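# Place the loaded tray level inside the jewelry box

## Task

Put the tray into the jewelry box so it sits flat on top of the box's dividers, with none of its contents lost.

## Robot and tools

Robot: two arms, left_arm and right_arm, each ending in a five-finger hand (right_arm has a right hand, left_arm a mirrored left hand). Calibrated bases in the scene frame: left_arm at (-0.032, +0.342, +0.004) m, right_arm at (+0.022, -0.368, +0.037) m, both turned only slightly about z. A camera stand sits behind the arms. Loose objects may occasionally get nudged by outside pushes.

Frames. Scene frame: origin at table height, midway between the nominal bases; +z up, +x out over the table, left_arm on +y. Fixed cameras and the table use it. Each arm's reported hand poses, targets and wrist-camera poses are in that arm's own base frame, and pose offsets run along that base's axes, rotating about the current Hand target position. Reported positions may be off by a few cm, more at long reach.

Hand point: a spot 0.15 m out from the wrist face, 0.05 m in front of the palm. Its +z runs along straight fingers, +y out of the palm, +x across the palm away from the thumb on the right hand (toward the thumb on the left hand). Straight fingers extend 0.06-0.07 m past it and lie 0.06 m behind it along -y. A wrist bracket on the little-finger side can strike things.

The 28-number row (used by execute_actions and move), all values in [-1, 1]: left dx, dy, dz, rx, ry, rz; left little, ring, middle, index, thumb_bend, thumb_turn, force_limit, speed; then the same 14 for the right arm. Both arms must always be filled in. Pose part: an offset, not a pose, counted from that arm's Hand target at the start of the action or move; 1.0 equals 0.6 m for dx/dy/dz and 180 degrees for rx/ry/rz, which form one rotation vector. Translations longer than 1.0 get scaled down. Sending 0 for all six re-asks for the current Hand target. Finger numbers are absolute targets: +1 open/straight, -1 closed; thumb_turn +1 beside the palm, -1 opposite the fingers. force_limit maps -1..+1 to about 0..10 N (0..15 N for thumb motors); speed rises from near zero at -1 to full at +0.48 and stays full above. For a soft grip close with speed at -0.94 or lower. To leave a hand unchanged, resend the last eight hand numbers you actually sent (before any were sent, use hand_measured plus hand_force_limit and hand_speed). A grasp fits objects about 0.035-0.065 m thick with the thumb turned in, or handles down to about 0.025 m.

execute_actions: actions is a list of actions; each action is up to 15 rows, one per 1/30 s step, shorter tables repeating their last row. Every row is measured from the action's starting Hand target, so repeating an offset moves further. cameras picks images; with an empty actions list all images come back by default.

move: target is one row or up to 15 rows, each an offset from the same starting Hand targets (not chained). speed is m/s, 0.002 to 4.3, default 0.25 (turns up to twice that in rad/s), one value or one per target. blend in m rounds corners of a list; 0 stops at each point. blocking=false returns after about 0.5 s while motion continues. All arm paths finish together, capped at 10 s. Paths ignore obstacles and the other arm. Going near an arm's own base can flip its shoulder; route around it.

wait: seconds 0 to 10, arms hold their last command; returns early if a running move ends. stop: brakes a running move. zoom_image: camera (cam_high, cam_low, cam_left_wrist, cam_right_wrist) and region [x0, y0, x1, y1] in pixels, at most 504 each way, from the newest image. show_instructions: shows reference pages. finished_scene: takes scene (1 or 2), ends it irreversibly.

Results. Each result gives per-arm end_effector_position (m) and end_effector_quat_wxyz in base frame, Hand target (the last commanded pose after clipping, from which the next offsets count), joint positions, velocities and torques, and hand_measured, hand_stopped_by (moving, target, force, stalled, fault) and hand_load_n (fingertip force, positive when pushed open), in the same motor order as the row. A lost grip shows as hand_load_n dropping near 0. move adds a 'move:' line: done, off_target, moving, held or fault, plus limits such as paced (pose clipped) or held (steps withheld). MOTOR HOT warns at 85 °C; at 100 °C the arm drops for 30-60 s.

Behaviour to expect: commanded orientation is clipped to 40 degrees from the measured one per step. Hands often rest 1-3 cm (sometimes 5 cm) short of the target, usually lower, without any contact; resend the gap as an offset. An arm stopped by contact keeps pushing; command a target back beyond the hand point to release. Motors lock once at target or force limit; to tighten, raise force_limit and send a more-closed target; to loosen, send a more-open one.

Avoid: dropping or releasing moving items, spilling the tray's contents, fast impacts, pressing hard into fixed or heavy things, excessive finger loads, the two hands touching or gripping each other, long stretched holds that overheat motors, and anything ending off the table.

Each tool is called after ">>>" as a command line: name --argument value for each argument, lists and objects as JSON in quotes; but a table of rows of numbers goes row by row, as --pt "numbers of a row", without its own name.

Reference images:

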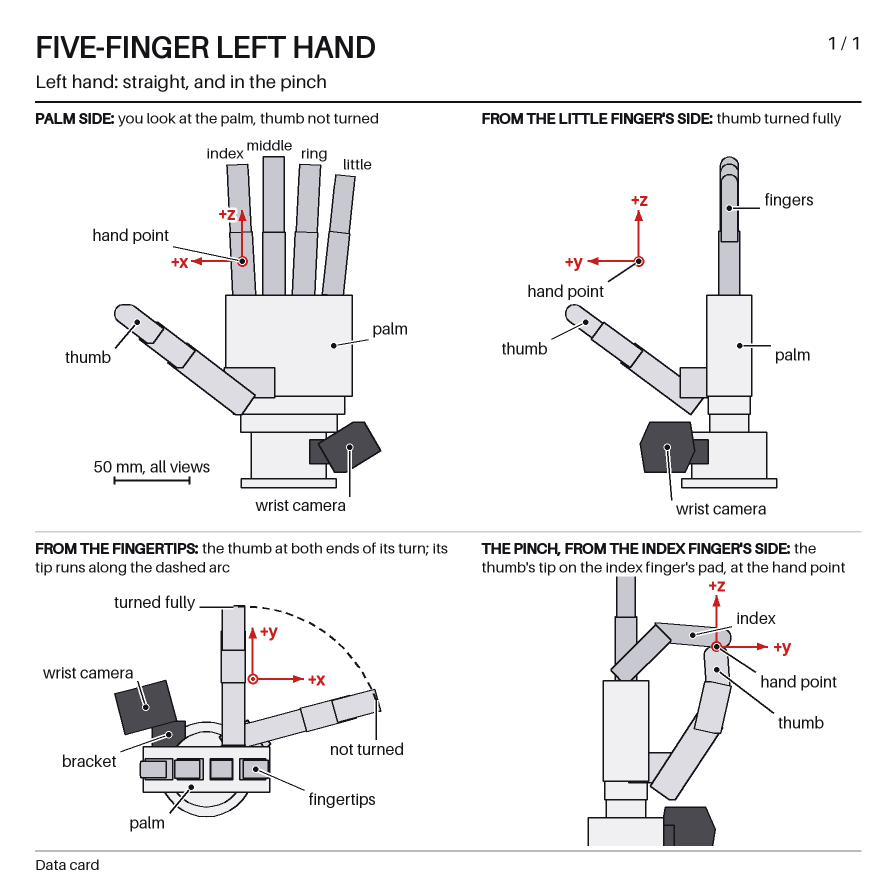

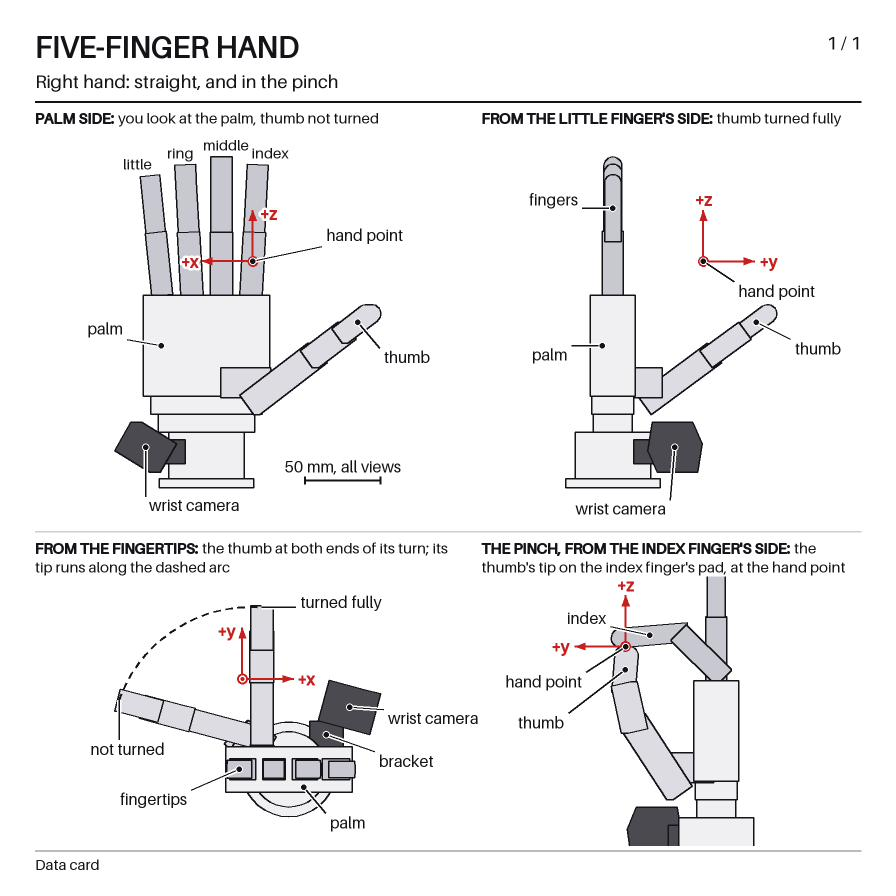

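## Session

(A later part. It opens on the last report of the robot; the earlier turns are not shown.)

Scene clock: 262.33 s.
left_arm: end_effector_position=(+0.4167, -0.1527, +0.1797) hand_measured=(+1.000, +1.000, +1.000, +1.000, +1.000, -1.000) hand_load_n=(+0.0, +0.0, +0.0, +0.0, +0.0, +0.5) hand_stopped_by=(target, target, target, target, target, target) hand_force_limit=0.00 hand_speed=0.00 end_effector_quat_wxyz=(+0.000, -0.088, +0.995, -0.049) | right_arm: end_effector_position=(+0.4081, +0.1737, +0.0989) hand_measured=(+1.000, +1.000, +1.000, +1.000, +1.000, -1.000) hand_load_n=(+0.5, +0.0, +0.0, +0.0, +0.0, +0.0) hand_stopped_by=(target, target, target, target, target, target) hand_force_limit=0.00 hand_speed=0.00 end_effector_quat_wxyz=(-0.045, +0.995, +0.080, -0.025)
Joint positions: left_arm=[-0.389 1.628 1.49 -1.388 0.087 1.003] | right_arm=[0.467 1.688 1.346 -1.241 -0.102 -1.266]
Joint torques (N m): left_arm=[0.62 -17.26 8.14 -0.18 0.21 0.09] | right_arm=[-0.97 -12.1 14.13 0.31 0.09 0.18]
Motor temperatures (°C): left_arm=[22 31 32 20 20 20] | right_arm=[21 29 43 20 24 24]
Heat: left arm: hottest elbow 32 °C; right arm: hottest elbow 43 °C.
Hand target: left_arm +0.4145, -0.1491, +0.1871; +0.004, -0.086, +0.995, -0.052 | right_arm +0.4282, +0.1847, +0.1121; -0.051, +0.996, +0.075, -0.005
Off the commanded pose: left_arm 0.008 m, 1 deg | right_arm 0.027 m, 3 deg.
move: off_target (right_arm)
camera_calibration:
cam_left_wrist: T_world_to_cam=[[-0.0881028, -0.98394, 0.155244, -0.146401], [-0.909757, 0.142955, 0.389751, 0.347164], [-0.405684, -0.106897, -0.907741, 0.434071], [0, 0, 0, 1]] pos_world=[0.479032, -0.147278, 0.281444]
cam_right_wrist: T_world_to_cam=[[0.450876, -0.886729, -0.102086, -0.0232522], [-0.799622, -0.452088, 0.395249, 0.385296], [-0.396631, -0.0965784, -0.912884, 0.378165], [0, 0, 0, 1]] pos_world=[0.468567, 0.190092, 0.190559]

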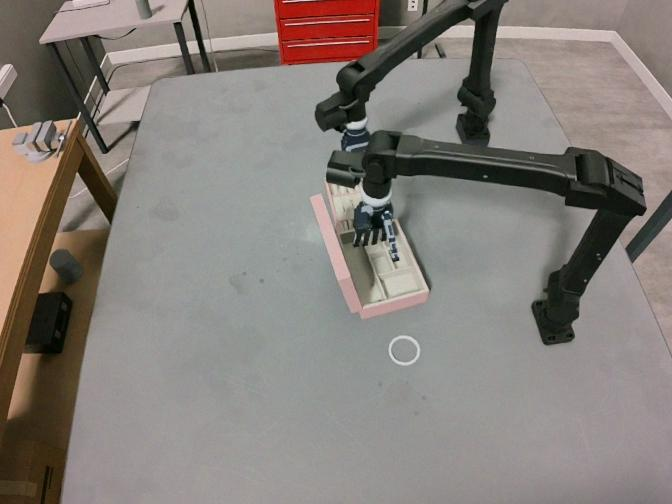

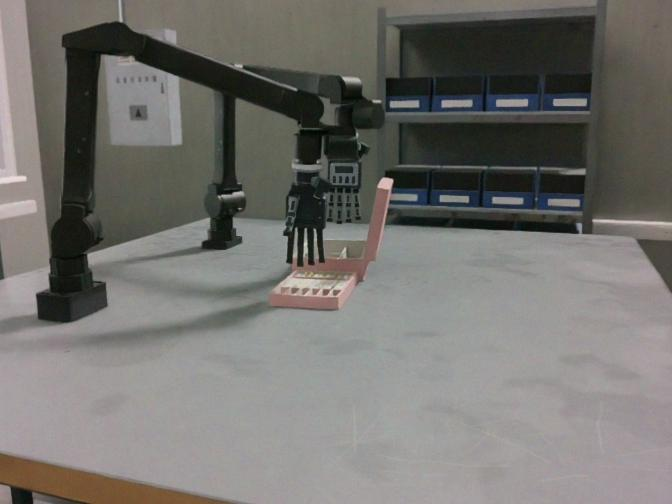

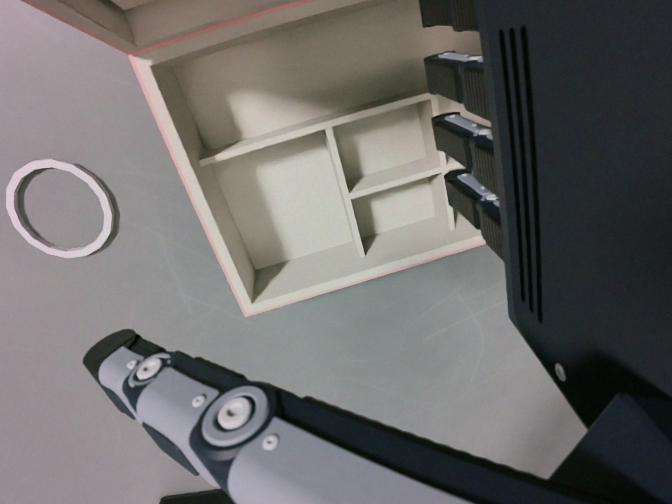

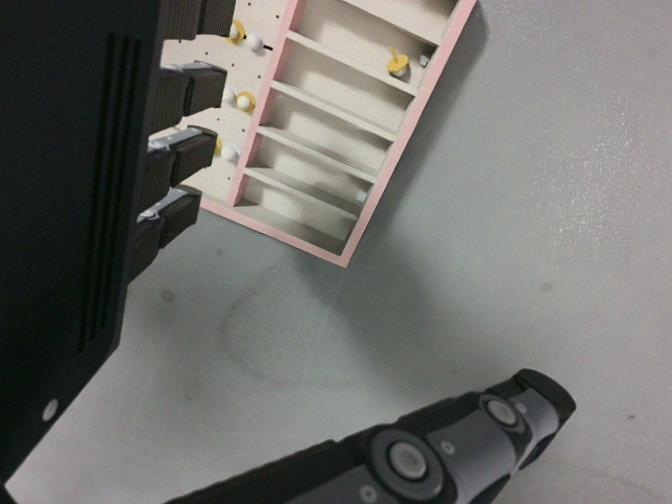

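>>> zoom_image --camera "cam_right_wrist" --region '[160, 0, 480, 280]'

Scaled by 1.575 from the camera's 672x504 image, which has a finer 960x720 frame.

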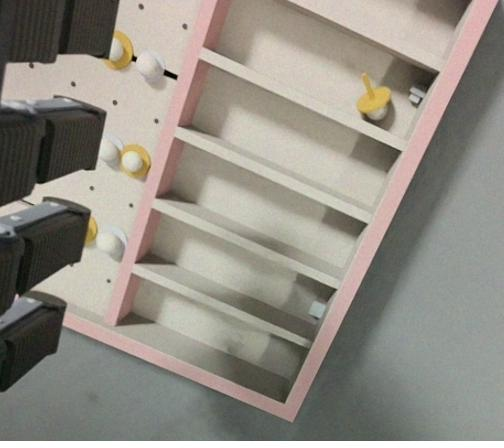

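>>> move --pt "0 0.0 0.0 0 0 0 1 1 1 1 1 -1 0 0 0.055 -0.055 -0.02 0 0 0.0 -1 -1 -1 1 1 -1 0 0" --speed 0.08 --cameras '["cam_right_wrist","cam_low"]'

Scene clock: 272.97 s.
left_arm: end_effector_position=(+0.4167, -0.1527, +0.1797) hand_measured=(+1.000, +1.000, +1.000, +1.000, +1.000, -1.000) hand_load_n=(+0.0, +0.0, +0.0, +0.0, +0.0, +0.0) hand_stopped_by=(target, target, target, target, target, target) hand_force_limit=0.00 hand_speed=0.00 end_effector_quat_wxyz=(+0.000, -0.088, +0.995, -0.049) | right_arm: end_effector_position=(+0.4369, +0.1451, +0.0893) hand_measured=(-1.000, -1.000, -1.000, +1.000, +1.000, -1.000) hand_load_n=(+0.0, +0.0, +0.0, +0.0, +0.0, +0.0) hand_stopped_by=(target, target, target, target, target, target) hand_force_limit=0.00 hand_speed=0.00 end_effector_quat_wxyz=(-0.044, +0.996, +0.068, -0.027)
Joint positions: left_arm=[-0.389 1.628 1.49 -1.388 0.087 1.003] | right_arm=[0.389 1.738 1.385 -1.241 -0.101 -1.319]
Joint torques (N m): left_arm=[0.62 -17.2 8.14 -0.2 0.21 0.07] | right_arm=[-1.26 -12.57 13.81 0.32 0 -0.09]
Heat: left arm: hottest elbow 32 °C; right arm: hottest elbow 44 °C.
Hand target: left_arm +0.4145, -0.1491, +0.1871; +0.004, -0.086, +0.995, -0.052 | right_arm +0.4613, +0.1518, +0.1001; -0.051, +0.996, +0.075, -0.004
Off the commanded pose: left_arm 0.009 m, 1 deg | right_arm 0.027 m, 3 deg.
move: off_target (right_arm)
camera_calibration:
cam_right_wrist: T_world_to_cam=[[0.428336, -0.897841, -0.102031, -0.0511559], [-0.808691, -0.431265, 0.400036, 0.399624], [-0.403171, -0.0888383, -0.910802, 0.379615], [0, 0, 0, 1]] pos_world=[0.498134, 0.160138, 0.180671]
Images, in order (width x height): cam_low 672x504, cam_right_wrist 672x504.

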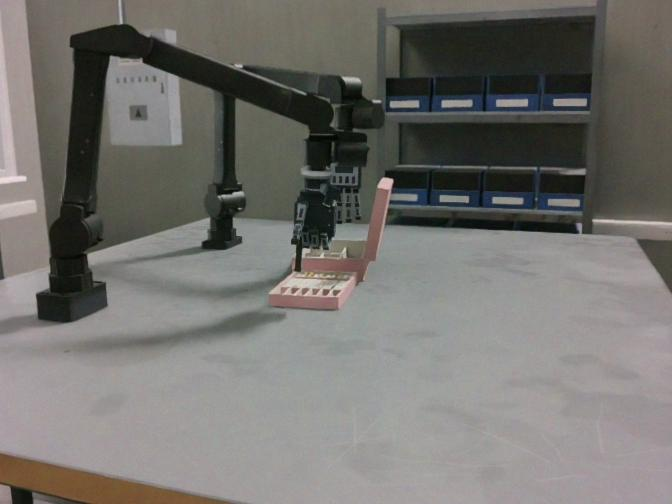

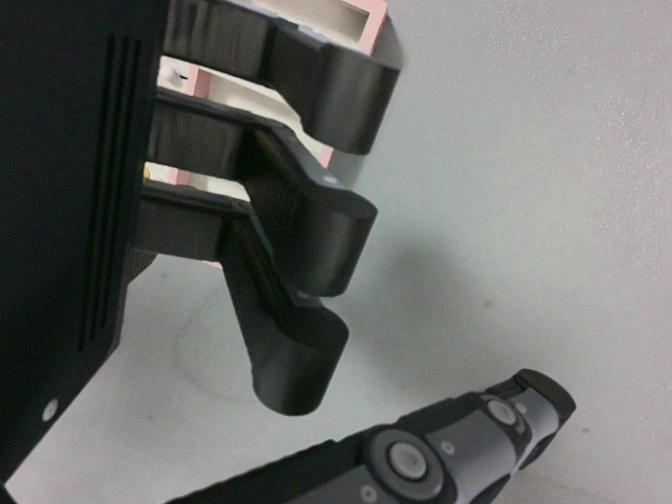

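>>> move --pt "0 0.0 0.0 0 0 0 1 1 1 1 1 -1 0 0 0.021 -0.008 -0.047 0 0 0.0 -1 -1 -1 1 1 -1 0 0" --speed 0.08 --cameras '["cam_low","cam_high","cam_left_wrist"]'

>>> zoom_image --camera "cam_low" --region '[250, 220, 370, 312]'

>>> zoom_image --camera "cam_high" --region '[310, 160, 410, 240]'

Scene clock: 275.93 s.
left_arm: end_effector_position=(+0.4167, -0.1527, +0.1797) hand_measured=(+1.000, +1.000, +1.000, +1.000, +1.000, -1.000) hand_load_n=(+0.0, +0.0, +0.0, +0.0, +0.0, +0.0) hand_stopped_by=(target, target, target, target, target, target) hand_force_limit=0.00 hand_speed=0.00 end_effector_quat_wxyz=(+0.000, -0.088, +0.995, -0.049) | right_arm: end_effector_position=(+0.4499, +0.1426, +0.0626) hand_measured=(-1.000, -1.000, -1.000, +1.000, +1.000, -1.000) hand_load_n=(+0.5, +0.0, +0.0, +0.0, +0.0, +0.0) hand_stopped_by=(target, target, target, target, target, target) hand_force_limit=0.00 hand_speed=0.00 end_effector_quat_wxyz=(-0.044, +0.996, +0.070, -0.028)
Joint positions: left_arm=[-0.389 1.628 1.49 -1.388 0.087 1.003] | right_arm=[0.375 1.793 1.385 -1.19 -0.101 -1.337]
Joint torques (N m): left_arm=[0.62 -17.14 8.14 -0.2 0.22 0.07] | right_arm=[-1.61 -13.22 12.88 0.75 -0.02 -0.19]
Heat: left arm: hottest elbow 32 °C; right arm: hottest elbow 44 °C.
Hand target: left_arm +0.4145, -0.1491, +0.1871; +0.004, -0.086, +0.995, -0.052 | right_arm +0.4739, +0.1470, +0.0720; -0.051, +0.996, +0.075, -0.004
Off the commanded pose: left_arm 0.009 m, 1 deg | right_arm 0.026 m, 3 deg.
move: off_target (right_arm)
camera_calibration:
cam_left_wrist: T_world_to_cam=[[-0.0884286, -0.983905, 0.155276, -0.146241], [-0.909737, 0.143261, 0.389684, 0.34731], [-0.405658, -0.106801, -0.907764, 0.434119], [0, 0, 0, 1]] pos_world=[0.479133, -0.147279, 0.281444]
Images, in order (width x height): cam_high 672x504, cam_low 672x504, cam_left_wrist 672x504.

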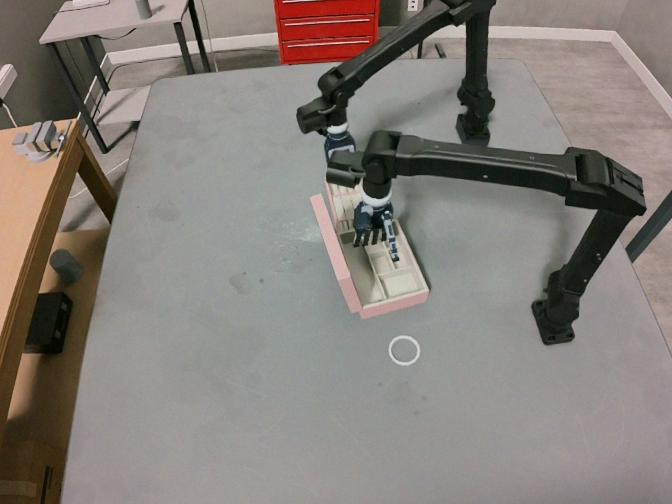

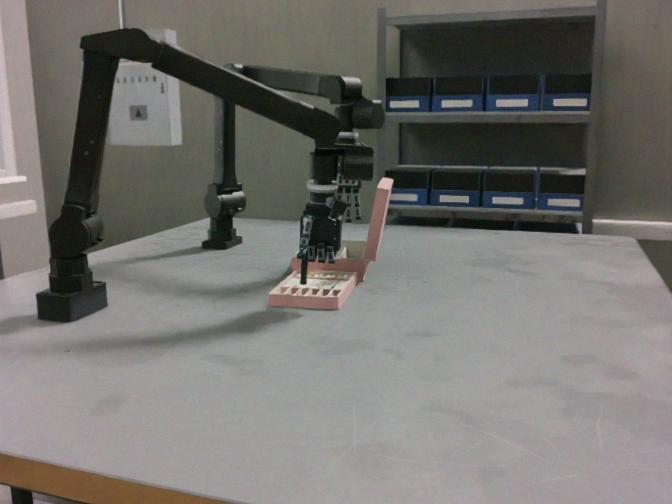

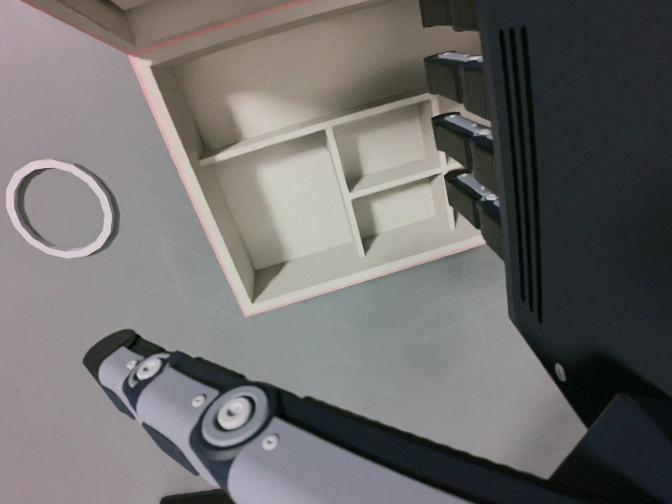

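Scaled by 4.200 from the camera's 672x504 image, which has a finer 960x720 frame.

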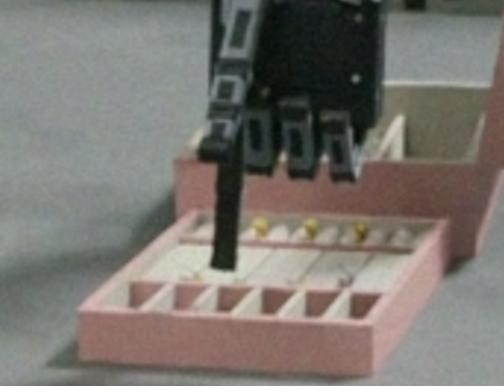

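Scaled by 5.040 from the camera's 672x504 image, which has a finer 960x720 frame.

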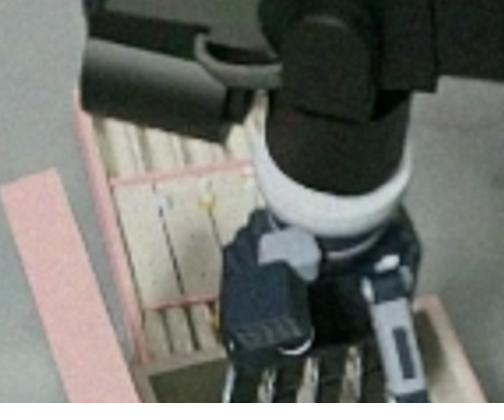

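>>> move --pt "0 0.0 0.0 0 0 0 1 1 1 1 1 -1 0 0 0.0 -0.004 -0.037 0 0 0.0 -1 -1 -1 1 1 -1 0 0" --speed 0.04 --cameras '["cam_low"]'

>>> zoom_image --camera "cam_low" --region '[250, 220, 370, 312]'

Scene clock: 278.50 s.
left_arm: end_effector_position=(+0.4167, -0.1527, +0.1797) hand_measured=(+1.000, +1.000, +1.000, +1.000, +1.000, -1.000) hand_load_n=(+0.0, +0.0, +0.0, +0.0, +0.0, +0.0) hand_stopped_by=(target, target, target, target, target, target) hand_force_limit=0.00 hand_speed=0.00 end_effector_quat_wxyz=(+0.000, -0.088, +0.995, -0.049) | right_arm: end_effector_position=(+0.4627, +0.1459, +0.0514) hand_measured=(-1.000, -1.000, -1.000, +1.000, +1.000, -1.000) hand_load_n=(+0.0, +0.0, +0.0, +0.0, +0.0, +0.0) hand_stopped_by=(target, target, target, target, target, target) hand_force_limit=0.00 hand_speed=0.00 end_effector_quat_wxyz=(-0.049, +0.996, +0.071, -0.012)
Joint positions: left_arm=[-0.389 1.628 1.49 -1.388 0.087 1.003] | right_arm=[0.372 1.812 1.385 -1.137 -0.101 -1.342]
Joint torques (N m): left_arm=[0.62 -17.14 8.14 -0.2 0.21 0.07] | right_arm=[-1.85 -13.45 10.06 0.83 -0.03 -0.17]
Heat: left arm: hottest elbow 32 °C; right arm: hottest elbow 43 °C.
Hand target: left_arm +0.4145, -0.1491, +0.1871; +0.004, -0.086, +0.995, -0.052 | right_arm +0.4739, +0.1446, +0.0497; -0.051, +0.996, +0.075, -0.004
Off the commanded pose: left_arm 0.009 m, 1 deg | right_arm 0.011 m, 1 deg.
move: off_target (right_arm)
Images, in order (width x height): cam_low 672x504.

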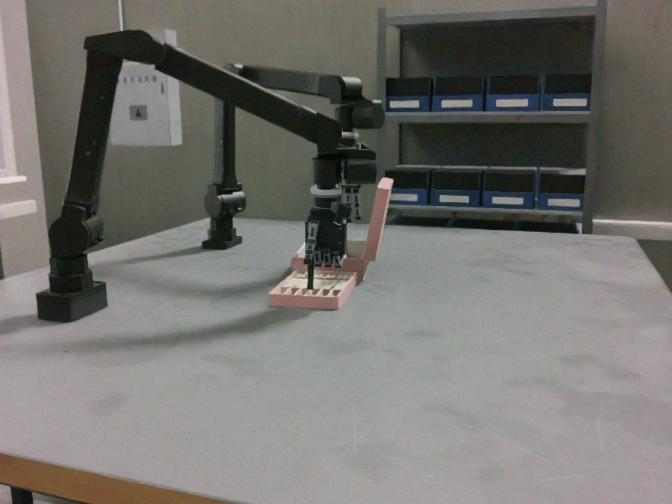

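Scaled by 4.200 from the camera's 672x504 image, which has a finer 960x720 frame.

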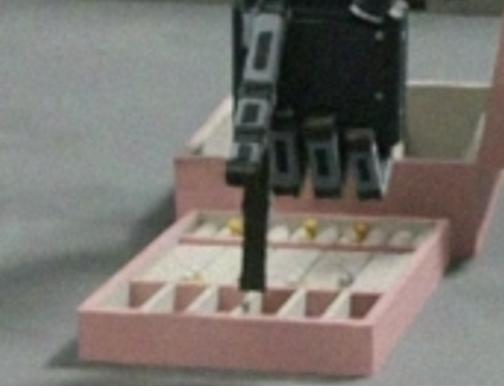

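>>> move --pt "0 0.0 0.0 0 0 0 1 1 1 1 1 -1 0 0 -0.03 -0.006 0.01 0 0 0.0 -1 -1 -1 1 1 -1 0 0" --speed 0.04 --cameras '["cam_low"]'

>>> zoom_image --camera "cam_low" --region '[250, 220, 370, 312]'

Scene clock: 281.07 s.
left_arm: end_effector_position=(+0.4167, -0.1527, +0.1797) hand_measured=(+1.000, +1.000, +1.000, +1.000, +1.000, -1.000) hand_load_n=(+0.0, +0.0, +0.0, +0.0, +0.0, +0.0) hand_stopped_by=(target, target, target, target, target, target) hand_force_limit=0.00 hand_speed=0.00 end_effector_quat_wxyz=(+0.000, -0.088, +0.995, -0.049) | right_arm: end_effector_position=(+0.4553, +0.1430, +0.0470) hand_measured=(-1.000, -1.000, -1.000, +1.000, +1.000, -1.000) hand_load_n=(+0.0, +0.0, +0.0, +0.0, +0.0, +0.0) hand_stopped_by=(target, target, target, target, target, target) hand_force_limit=0.00 hand_speed=0.00 end_effector_quat_wxyz=(-0.048, +0.996, +0.071, -0.016)
Joint positions: left_arm=[-0.389 1.628 1.49 -1.388 0.087 1.003] | right_arm=[0.372 1.805 1.361 -1.13 -0.101 -1.342]
Joint torques (N m): left_arm=[0.62 -17.2 8.16 -0.2 0.21 0.07] | right_arm=[-1.2 -16.03 7.16 0.59 -0.04 -0.08]
Heat: left arm: hottest elbow 32 °C; right arm: hottest elbow 43 °C.
Hand target: left_arm +0.4145, -0.1491, +0.1871; +0.004, -0.086, +0.995, -0.052 | right_arm +0.4559, +0.1410, +0.0558; -0.051, +0.996, +0.074, -0.004
Off the commanded pose: left_arm 0.009 m, 1 deg | right_arm 0.009 m, 1 deg.
move: done
Images, in order (width x height): cam_low 672x504.

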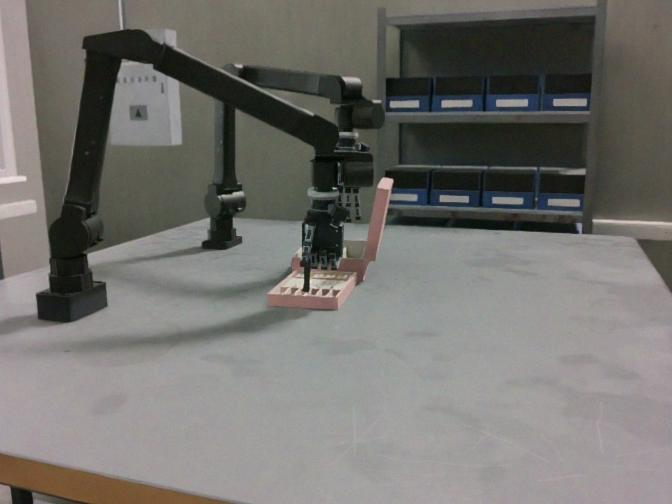

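Scaled by 4.200 from the camera's 672x504 image, which has a finer 960x720 frame.

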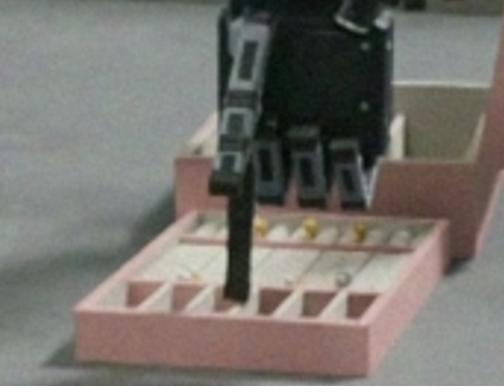

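>>> move --pt "0 0.0 0.0 0 0 0 1 1 1 1 1 -1 0 0 0.0 -0.05 -0.015 0 0 0.0 -1 -1 -1 1 1 -1 0 0" --speed 0.05 --cameras '["cam_low"]'

>>> zoom_image --camera "cam_low" --region '[250, 220, 370, 312]'

Scene clock: 284.57 s.
left_arm: end_effector_position=(+0.4167, -0.1527, +0.1797) hand_measured=(+1.000, +1.000, +1.000, +1.000, +1.000, -1.000) hand_load_n=(+0.0, +0.0, +0.0, +0.0, +0.0, +0.0) hand_stopped_by=(target, target, target, target, target, target) hand_force_limit=0.00 hand_speed=0.00 end_effector_quat_wxyz=(+0.000, -0.088, +0.995, -0.049) | right_arm: end_effector_position=(+0.4549, +0.1202, +0.0449) hand_measured=(-1.000, -1.000, -1.000, +1.000, +1.000, -1.000) hand_load_n=(+0.0, +0.0, +0.0, +0.0, +0.0, +0.0) hand_stopped_by=(target, target, target, target, target, target) hand_force_limit=0.00 hand_speed=0.00 end_effector_quat_wxyz=(-0.053, +0.996, +0.072, -0.011)
Joint positions: left_arm=[-0.389 1.628 1.49 -1.388 0.087 1.003] | right_arm=[0.328 1.78 1.322 -1.108 -0.108 -1.386]
Joint torques (N m): left_arm=[0.62 -17.2 8.16 -0.18 0.21 0.07] | right_arm=[-2.32 -14.86 6.78 0.81 0.22 -0.18]
Heat: left arm: hottest elbow 32 °C; right arm: hottest elbow 43 °C.
Hand target: left_arm +0.4145, -0.1491, +0.1871; +0.004, -0.086, +0.995, -0.052 | right_arm +0.4558, +0.1111, +0.0466; -0.051, +0.996, +0.075, -0.005
Off the commanded pose: left_arm 0.009 m, 1 deg | right_arm 0.009 m, 1 deg.
move: done
Images, in order (width x height): cam_low 672x504.

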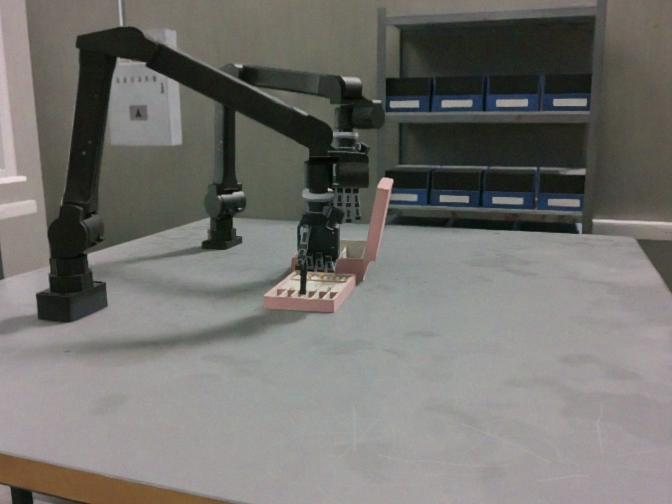

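Scaled by 4.200 from the camera's 672x504 image, which has a finer 960x720 frame.

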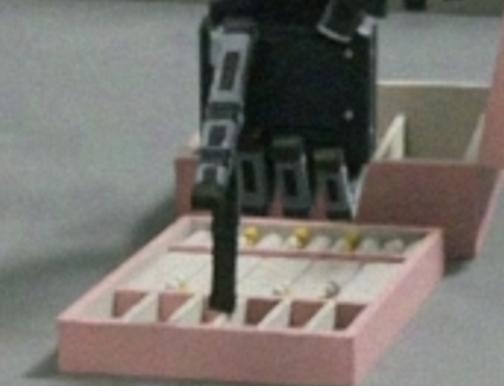

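>>> move --target '[0,0,0,0,0,0,1,1,1,1,1,-1,0,0, 0.008,-0.05,0,0,0,0,-1,-1,-1,1,1,-1,0,0]' --speed 0.05 --cameras '["cam_high","cam_low"]'

Scene clock: 291.40 s.
left_arm: end_effector_position=(+0.4167, -0.1527, +0.1797) hand_measured=(+1.000, +1.000, +1.000, +1.000, +1.000, -1.000) hand_load_n=(+0.0, +0.0, +0.0, +0.0, +0.0, +0.0) hand_stopped_by=(target, target, target, target, target, target) hand_force_limit=0.00 hand_speed=0.00 end_effector_quat_wxyz=(+0.000, -0.088, +0.995, -0.049) | right_arm: end_effector_position=(+0.4610, +0.0905, +0.0448) hand_measured=(-1.000, -1.000, -1.000, +1.000, +1.000, -1.000) hand_load_n=(+0.0, +0.0, +0.0, +0.0, +0.0, +0.0) hand_stopped_by=(target, target, target, target, target, target) hand_force_limit=0.00 hand_speed=0.00 end_effector_quat_wxyz=(-0.054, +0.996, +0.072, -0.010)
Joint positions: left_arm=[-0.389 1.628 1.49 -1.388 0.087 1.003] | right_arm=[0.268 1.772 1.311 -1.108 -0.109 -1.446]
Joint torques (N m): left_arm=[0.62 -17.14 8.14 -0.2 0.21 0.07] | right_arm=[-2.08 -14.56 6.8 0.59 0.26 -0.15]
Heat: left arm: hottest elbow 32 °C; right arm: hottest elbow 42 °C.
Hand target: left_arm +0.4145, -0.1491, +0.1871; +0.004, -0.086, +0.995, -0.052 | right_arm +0.4607, +0.0810, +0.0467; -0.051, +0.996, +0.075, -0.004
Off the commanded pose: left_arm 0.009 m, 1 deg | right_arm 0.010 m, 1 deg.
move: done
Images, in order (width x height): cam_high 672x504, cam_low 672x504.

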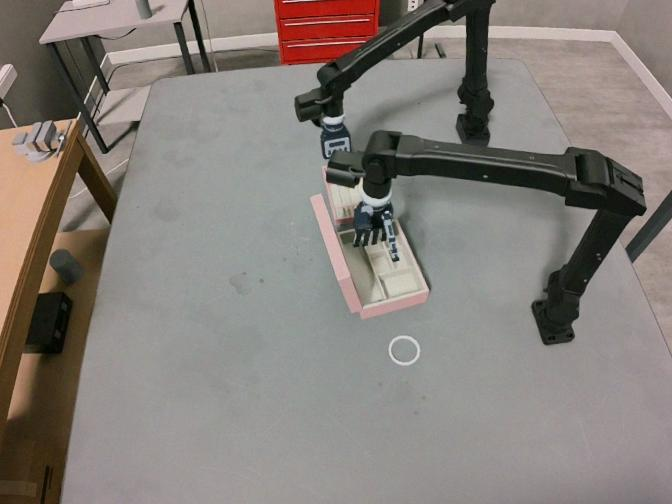

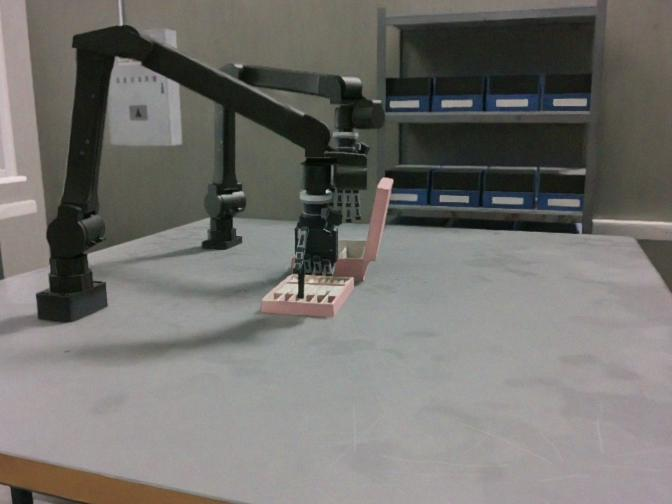

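>>> zoom_image --camera "cam_high" --region '[290, 130, 450, 330]'

>>> zoom_image --camera "cam_low" --region '[240, 170, 420, 330]'

Scaled by 2.520 from the camera's 672x504 image, which has a finer 960x720 frame.

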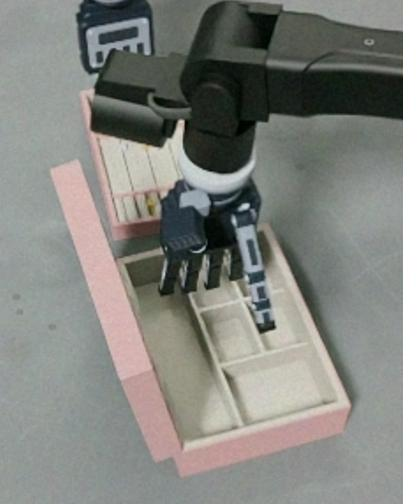

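Scaled by 2.800 from the camera's 672x504 image, which has a finer 960x720 frame.

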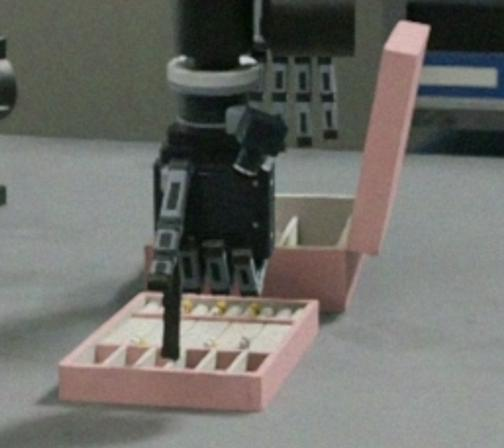

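>>> wait --seconds 0.1 --cameras '["cam_left_wrist","cam_right_wrist"]'

Scene clock: 293.63 s.
left_arm: end_effector_position=(+0.4167, -0.1527, +0.1797) hand_measured=(+1.000, +1.000, +1.000, +1.000, +1.000, -1.000) hand_load_n=(+0.0, +0.0, +0.0, +0.0, +0.0, +0.5) hand_stopped_by=(target, target, target, target, target, target) hand_force_limit=0.00 hand_speed=0.00 end_effector_quat_wxyz=(+0.000, -0.088, +0.995, -0.049) | right_arm: end_effector_position=(+0.4610, +0.0905, +0.0448) hand_measured=(-1.000, -1.000, -1.000, +1.000, +1.000, -1.000) hand_load_n=(+0.0, +0.0, +0.5, +0.0, +0.0, +0.0) hand_stopped_by=(target, target, target, target, target, target) hand_force_limit=0.00 hand_speed=0.00 end_effector_quat_wxyz=(-0.054, +0.996, +0.072, -0.010)
Joint positions: left_arm=[-0.389 1.628 1.49 -1.388 0.087 1.003] | right_arm=[0.268 1.772 1.311 -1.108 -0.109 -1.446]
Joint torques (N m): left_arm=[0.62 -17.2 8.14 -0.2 0.21 0.07] | right_arm=[-2.43 -14.45 6.87 0.61 0.26 -0.21]
Heat: left arm: hottest elbow 32 °C; right arm: hottest elbow 41 °C.
Hand target: left_arm +0.4145, -0.1491, +0.1871; +0.004, -0.086, +0.995, -0.052 | right_arm +0.4607, +0.0810, +0.0467; -0.051, +0.996, +0.075, -0.004
Off the commanded pose: left_arm 0.009 m, 1 deg | right_arm 0.010 m, 1 deg.
wait: 0.10 s; at rest from the start
camera_calibration:
cam_left_wrist: T_world_to_cam=[[-0.0884286, -0.983905, 0.155276, -0.146241], [-0.909737, 0.143261, 0.389684, 0.34731], [-0.405658, -0.106801, -0.907764, 0.434119], [0, 0, 0, 1]] pos_world=[0.479133, -0.147279, 0.281444]
cam_right_wrist: T_world_to_cam=[[0.436938, -0.893098, -0.107057, -0.119215], [-0.818731, -0.444171, 0.363858, 0.420823], [-0.372512, -0.0713327, -0.925282, 0.328948], [0, 0, 0, 1]] pos_world=[0.519168, 0.103911, 0.138487]
Images, in order (width x height): cam_left_wrist 672x504, cam_right_wrist 672x504.

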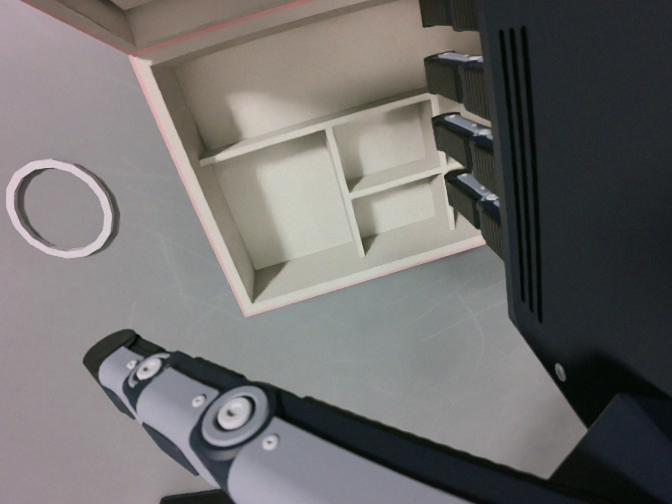

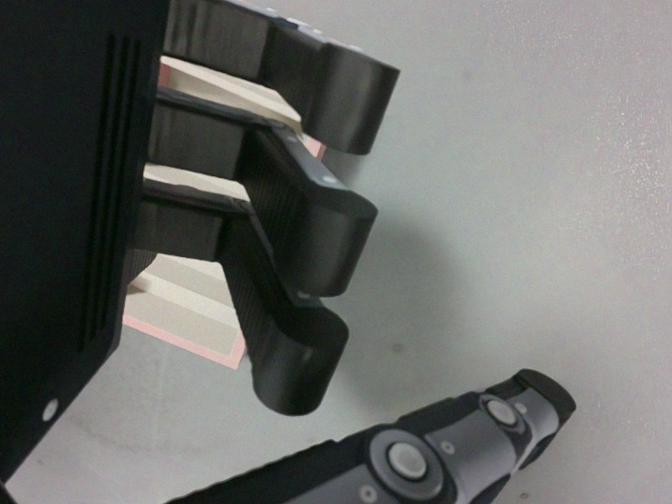

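>>> move --pt "0 0 0 0 0 0 1 1 1 1 1 -1 0 0 0 0.012 0.02 0 0 0 -1 -1 -1 1 1 -1 0 0" --pt "0 0 0 0 0 0 1 1 1 1 1 -1 0 0 0 0.012 0.12 0 0 0 -1 -1 -1 1 1 -1 0 0" --pt "0 0 0 0 0 0 1 1 1 1 1 -1 0 0 0.0 -0.15 0.14 0 0 0 -1 -1 -1 1 1 -1 0 0" --speed '[0.03,0.1,0.15]' --cameras '["cam_high","cam_low","cam_right_wrist"]'

Scene clock: 301.70 s.
left_arm: end_effector_position=(+0.4167, -0.1527, +0.1797) hand_measured=(+1.000, +1.000, +1.000, +1.000, +1.000, -1.000) hand_load_n=(+0.0, +0.0, +0.0, +0.0, +0.0, +0.0) hand_stopped_by=(target, target, target, target, target, target) hand_force_limit=0.00 hand_speed=0.00 end_effector_quat_wxyz=(+0.000, -0.088, +0.995, -0.049) | right_arm: end_effector_position=(+0.4490, -0.0084, +0.1083) hand_measured=(-1.000, -1.000, -1.000, +1.000, +1.000, -1.000) hand_load_n=(+0.5, +0.5, +0.0, +0.0, +0.0, +0.0) hand_stopped_by=(target, target, target, target, target, target) hand_force_limit=0.00 hand_speed=0.00 end_effector_quat_wxyz=(-0.050, +0.996, +0.067, -0.030)
Joint positions: left_arm=[-0.389 1.628 1.49 -1.388 0.087 1.003] | right_arm=[0.077 1.673 1.352 -1.309 -0.1 -1.632]
Joint torques (N m): left_arm=[0.62 -17.14 8.16 -0.18 0.21 0.07] | right_arm=[-1.44 -14.74 11.4 -0.12 -0.15 -0.16]
Heat: left arm: hottest elbow 32 °C; right arm: hottest elbow 41 °C.
Hand target: left_arm +0.4145, -0.1491, +0.1871; +0.004, -0.086, +0.995, -0.052 | right_arm +0.4606, -0.0089, +0.1306; -0.051, +0.996, +0.075, -0.005
Off the commanded pose: left_arm 0.009 m, 1 deg | right_arm 0.025 m, 3 deg.
move: off_target (right_arm)
camera_calibration:
cam_right_wrist: T_world_to_cam=[[0.426212, -0.897297, -0.114898, -0.189787], [-0.80607, -0.434353, 0.40198, 0.334223], [-0.410602, -0.078713, -0.908411, 0.391388], [0, 0, 0, 1]] pos_world=[0.511002, 0.00568258, 0.199383]
Images, in order (width x height): cam_high 672x504, cam_low 672x504, cam_right_wrist 672x504.

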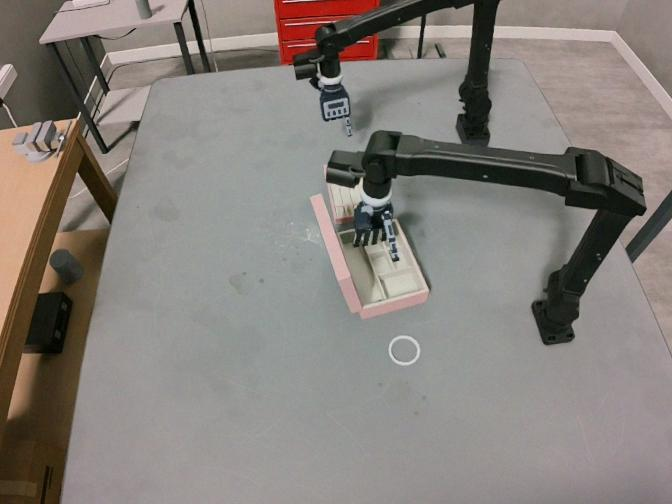

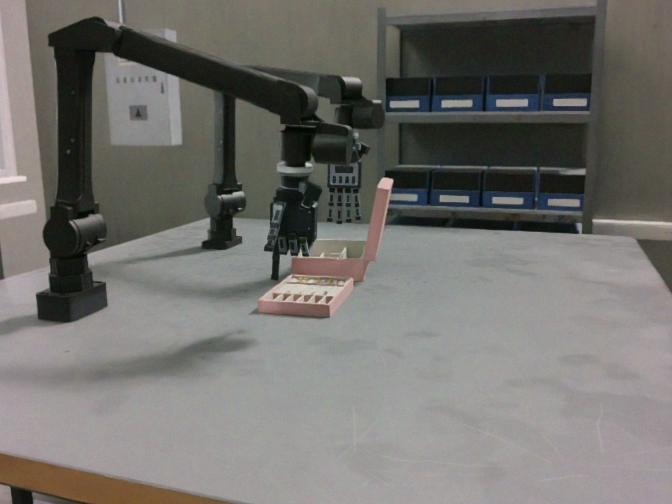

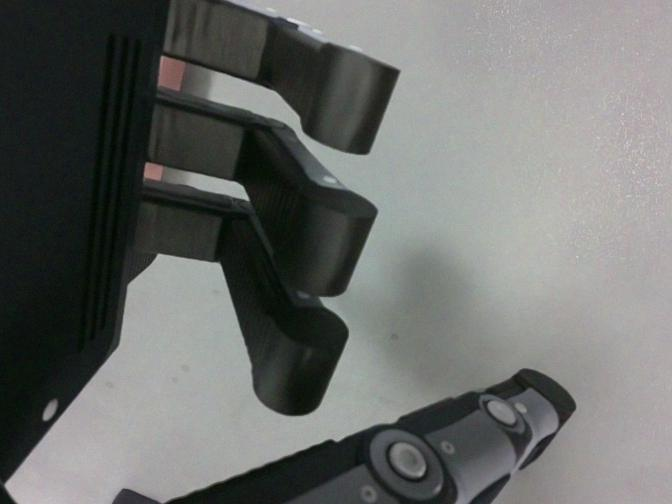

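>>> zoom_image --camera "cam_high" --region '[300, 150, 440, 330]'

>>> zoom_image --camera "cam_low" --region '[240, 210, 400, 330]'

Scaled by 2.800 from the camera's 672x504 image, which has a finer 960x720 frame.

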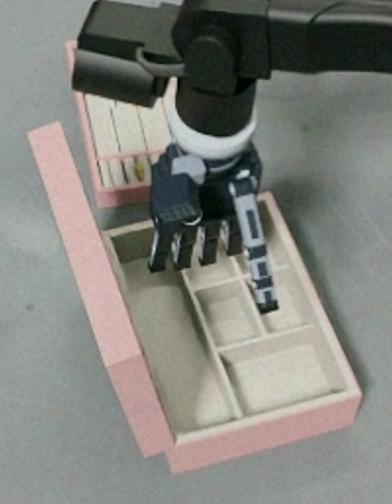

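Scaled by 3.150 from the camera's 672x504 image, which has a finer 960x720 frame.

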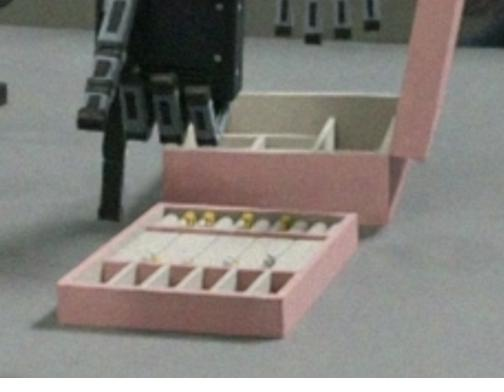

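>>> zoom_image --camera "cam_high" --region '[310, 155, 370, 245]'

Scaled by 5.600 from the camera's 672x504 image, which has a finer 960x720 frame.

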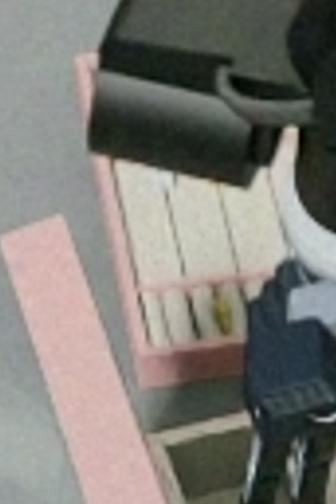

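>>> move --pt "-0.005 -0.13 0 -0.0333 -0.005 0 1 1 1 1 1 -1 0 0 0 0.0 0 0 0 0 1 1 1 1 1 -1 0 0" --pt "-0.0092 -0.2565 -0.0952 -0.0333 -0.005 0 1 1 1 1 1 -1 0 0 -0.0243 0.0148 -0.0677 0.0333 0.005 0 1 1 1 1 1 -1 0 0" --speed '[0.12,0.1]' --cameras '["cam_low","cam_left_wrist"]'

Scene clock: 327.40 s.
left_arm: end_effector_position=(+0.3939, -0.2891, +0.1159) hand_measured=(+1.000, +1.000, +1.000, +1.000, +1.000, -1.000) hand_load_n=(+0.0, +0.0, +0.0, +0.0, -0.5, +0.0) hand_stopped_by=(target, target, target, target, target, target) hand_force_limit=0.00 hand_speed=0.00 end_effector_quat_wxyz=(-0.013, -0.085, +0.992, -0.089) | right_arm: end_effector_position=(+0.4445, +0.0036, +0.0831) hand_measured=(+1.000, +1.000, +1.000, +1.000, +1.000, -1.000) hand_load_n=(+0.0, +0.0, +0.0, +0.0, +0.0, +0.0) hand_stopped_by=(target, target, target, target, target, target) hand_force_limit=0.00 hand_speed=0.00 end_effector_quat_wxyz=(-0.102, +0.992, +0.070, -0.022)
Joint positions: left_arm=[-0.613 1.756 1.49 -1.209 0.153 0.78] | right_arm=[0.059 1.673 1.292 -1.238 -0.203 -1.658]
Joint torques (N m): left_arm=[-0.26 -17.14 12.56 0.44 0.1 -0.14] | right_arm=[-1.73 -14.1 7.8 0.62 -0.37 -0.13]
Heat: left arm: hottest elbow 32 °C; right arm: hottest elbow 41 °C.
Hand target: left_arm +0.4090, -0.3029, +0.1299; +0.008, -0.085, +0.991, -0.105 | right_arm +0.4460, +0.0000, +0.0900; -0.104, +0.992, +0.074, -0.009
Off the commanded pose: left_arm 0.025 m, 3 deg | right_arm 0.008 m, 2 deg.
move: off_target (left_arm)
camera_calibration:
cam_left_wrist: T_world_to_cam=[[-0.0920813, -0.967064, 0.237294, -0.275732], [-0.901341, 0.182233, 0.392906, 0.378542], [-0.423208, -0.177704, -0.888435, 0.336476], [0, 0, 0, 1]] pos_world=[0.458205, -0.27584, 0.215635]
Images, in order (width x height): cam_low 672x504, cam_left_wrist 672x504.

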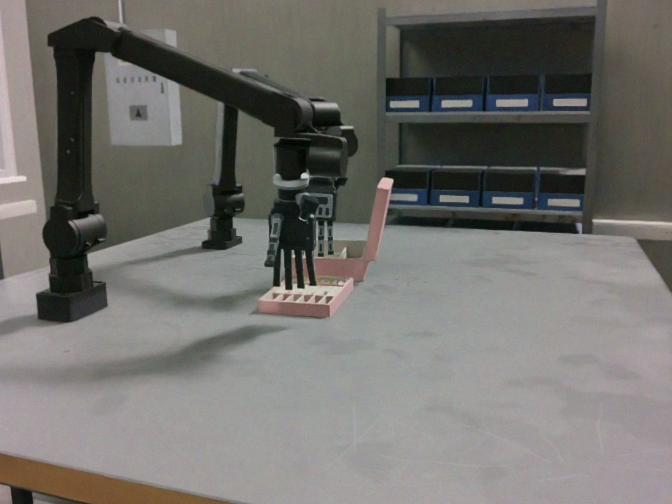

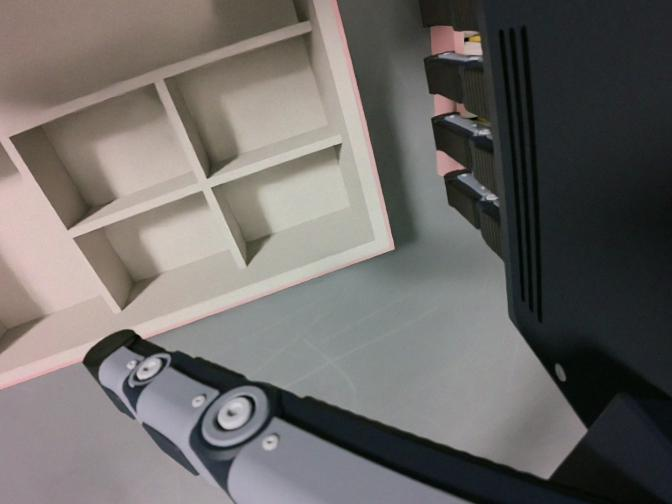

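>>> move --target '[0.010,0.0,-0.062,0,0,0,1,1,1,1,1,-1,0,0, 0.0,0.0,-0.068,0,0,0,1,1,1,1,1,-1,0,0]' --speed 0.06 --cameras '["cam_low","cam_left_wrist"]'

Scene clock: 332.43 s.
left_arm: end_effector_position=(+0.4120, -0.3019, +0.0953) hand_measured=(+1.000, +1.000, +1.000, +1.000, +1.000, -1.000) hand_load_n=(+0.0, +0.0, +0.0, +0.0, +0.0, +0.0) hand_stopped_by=(target, target, target, target, target, target) hand_force_limit=0.00 hand_speed=0.00 end_effector_quat_wxyz=(+0.005, -0.083, +0.991, -0.104) | right_arm: end_effector_position=(+0.4464, +0.0037, +0.0583) hand_measured=(+1.000, +1.000, +1.000, +1.000, +1.000, -1.000) hand_load_n=(+0.0, +0.0, +0.0, +0.0, +0.0, +0.0) hand_stopped_by=(target, target, target, target, target, target) hand_force_limit=0.00 hand_speed=0.00 end_effector_quat_wxyz=(-0.102, +0.992, +0.072, -0.004)
Joint positions: left_arm=[-0.613 1.794 1.49 -1.125 0.153 0.779] | right_arm=[0.059 1.678 1.231 -1.135 -0.204 -1.659]
Joint torques (N m): left_arm=[0.21 -17.44 8.42 0.49 0.11 -0.07] | right_arm=[-1.73 -11.52 7.64 0.79 -0.35 -0.13]
Heat: left arm: hottest elbow 32 °C; right arm: hottest elbow 41 °C.
Hand target: left_arm +0.4150, -0.3029, +0.0928; +0.008, -0.085, +0.991, -0.105 | right_arm +0.4460, -0.0001, +0.0492; -0.104, +0.992, +0.074, -0.009
Off the commanded pose: left_arm 0.004 m, 0 deg | right_arm 0.010 m, 1 deg.
move: done
camera_calibration:
cam_left_wrist: T_world_to_cam=[[-0.100755, -0.960498, 0.259406, -0.278093], [-0.915636, 0.19151, 0.353461, 0.417619], [-0.389177, -0.201909, -0.898762, 0.303253], [0, 0, 0, 1]] pos_world=[0.472387, -0.285856, 0.19708]
Images, in order (width x height): cam_low 672x504, cam_left_wrist 672x504.

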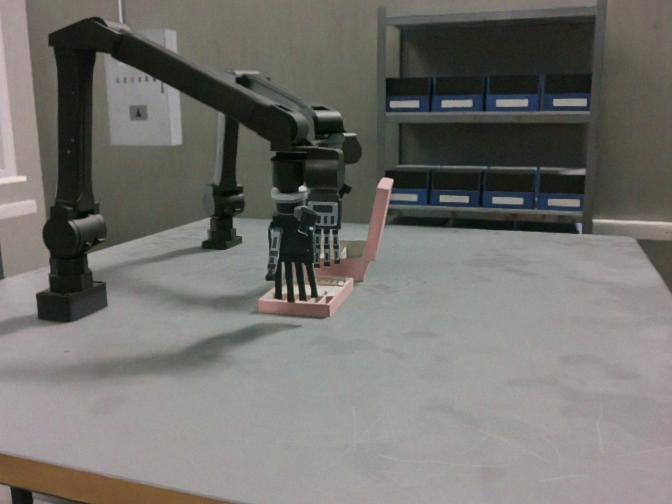

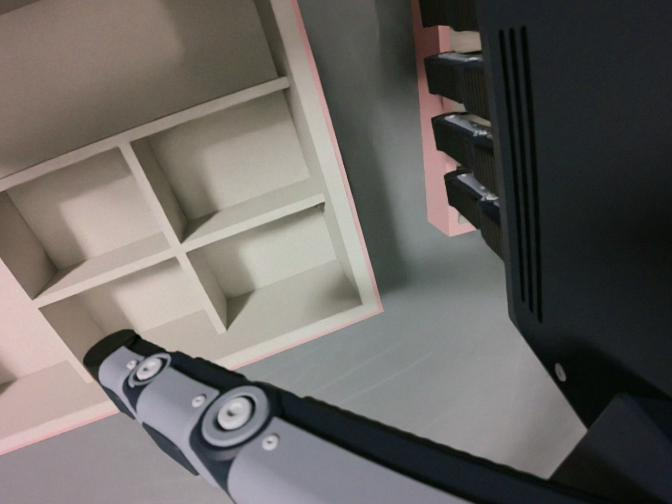

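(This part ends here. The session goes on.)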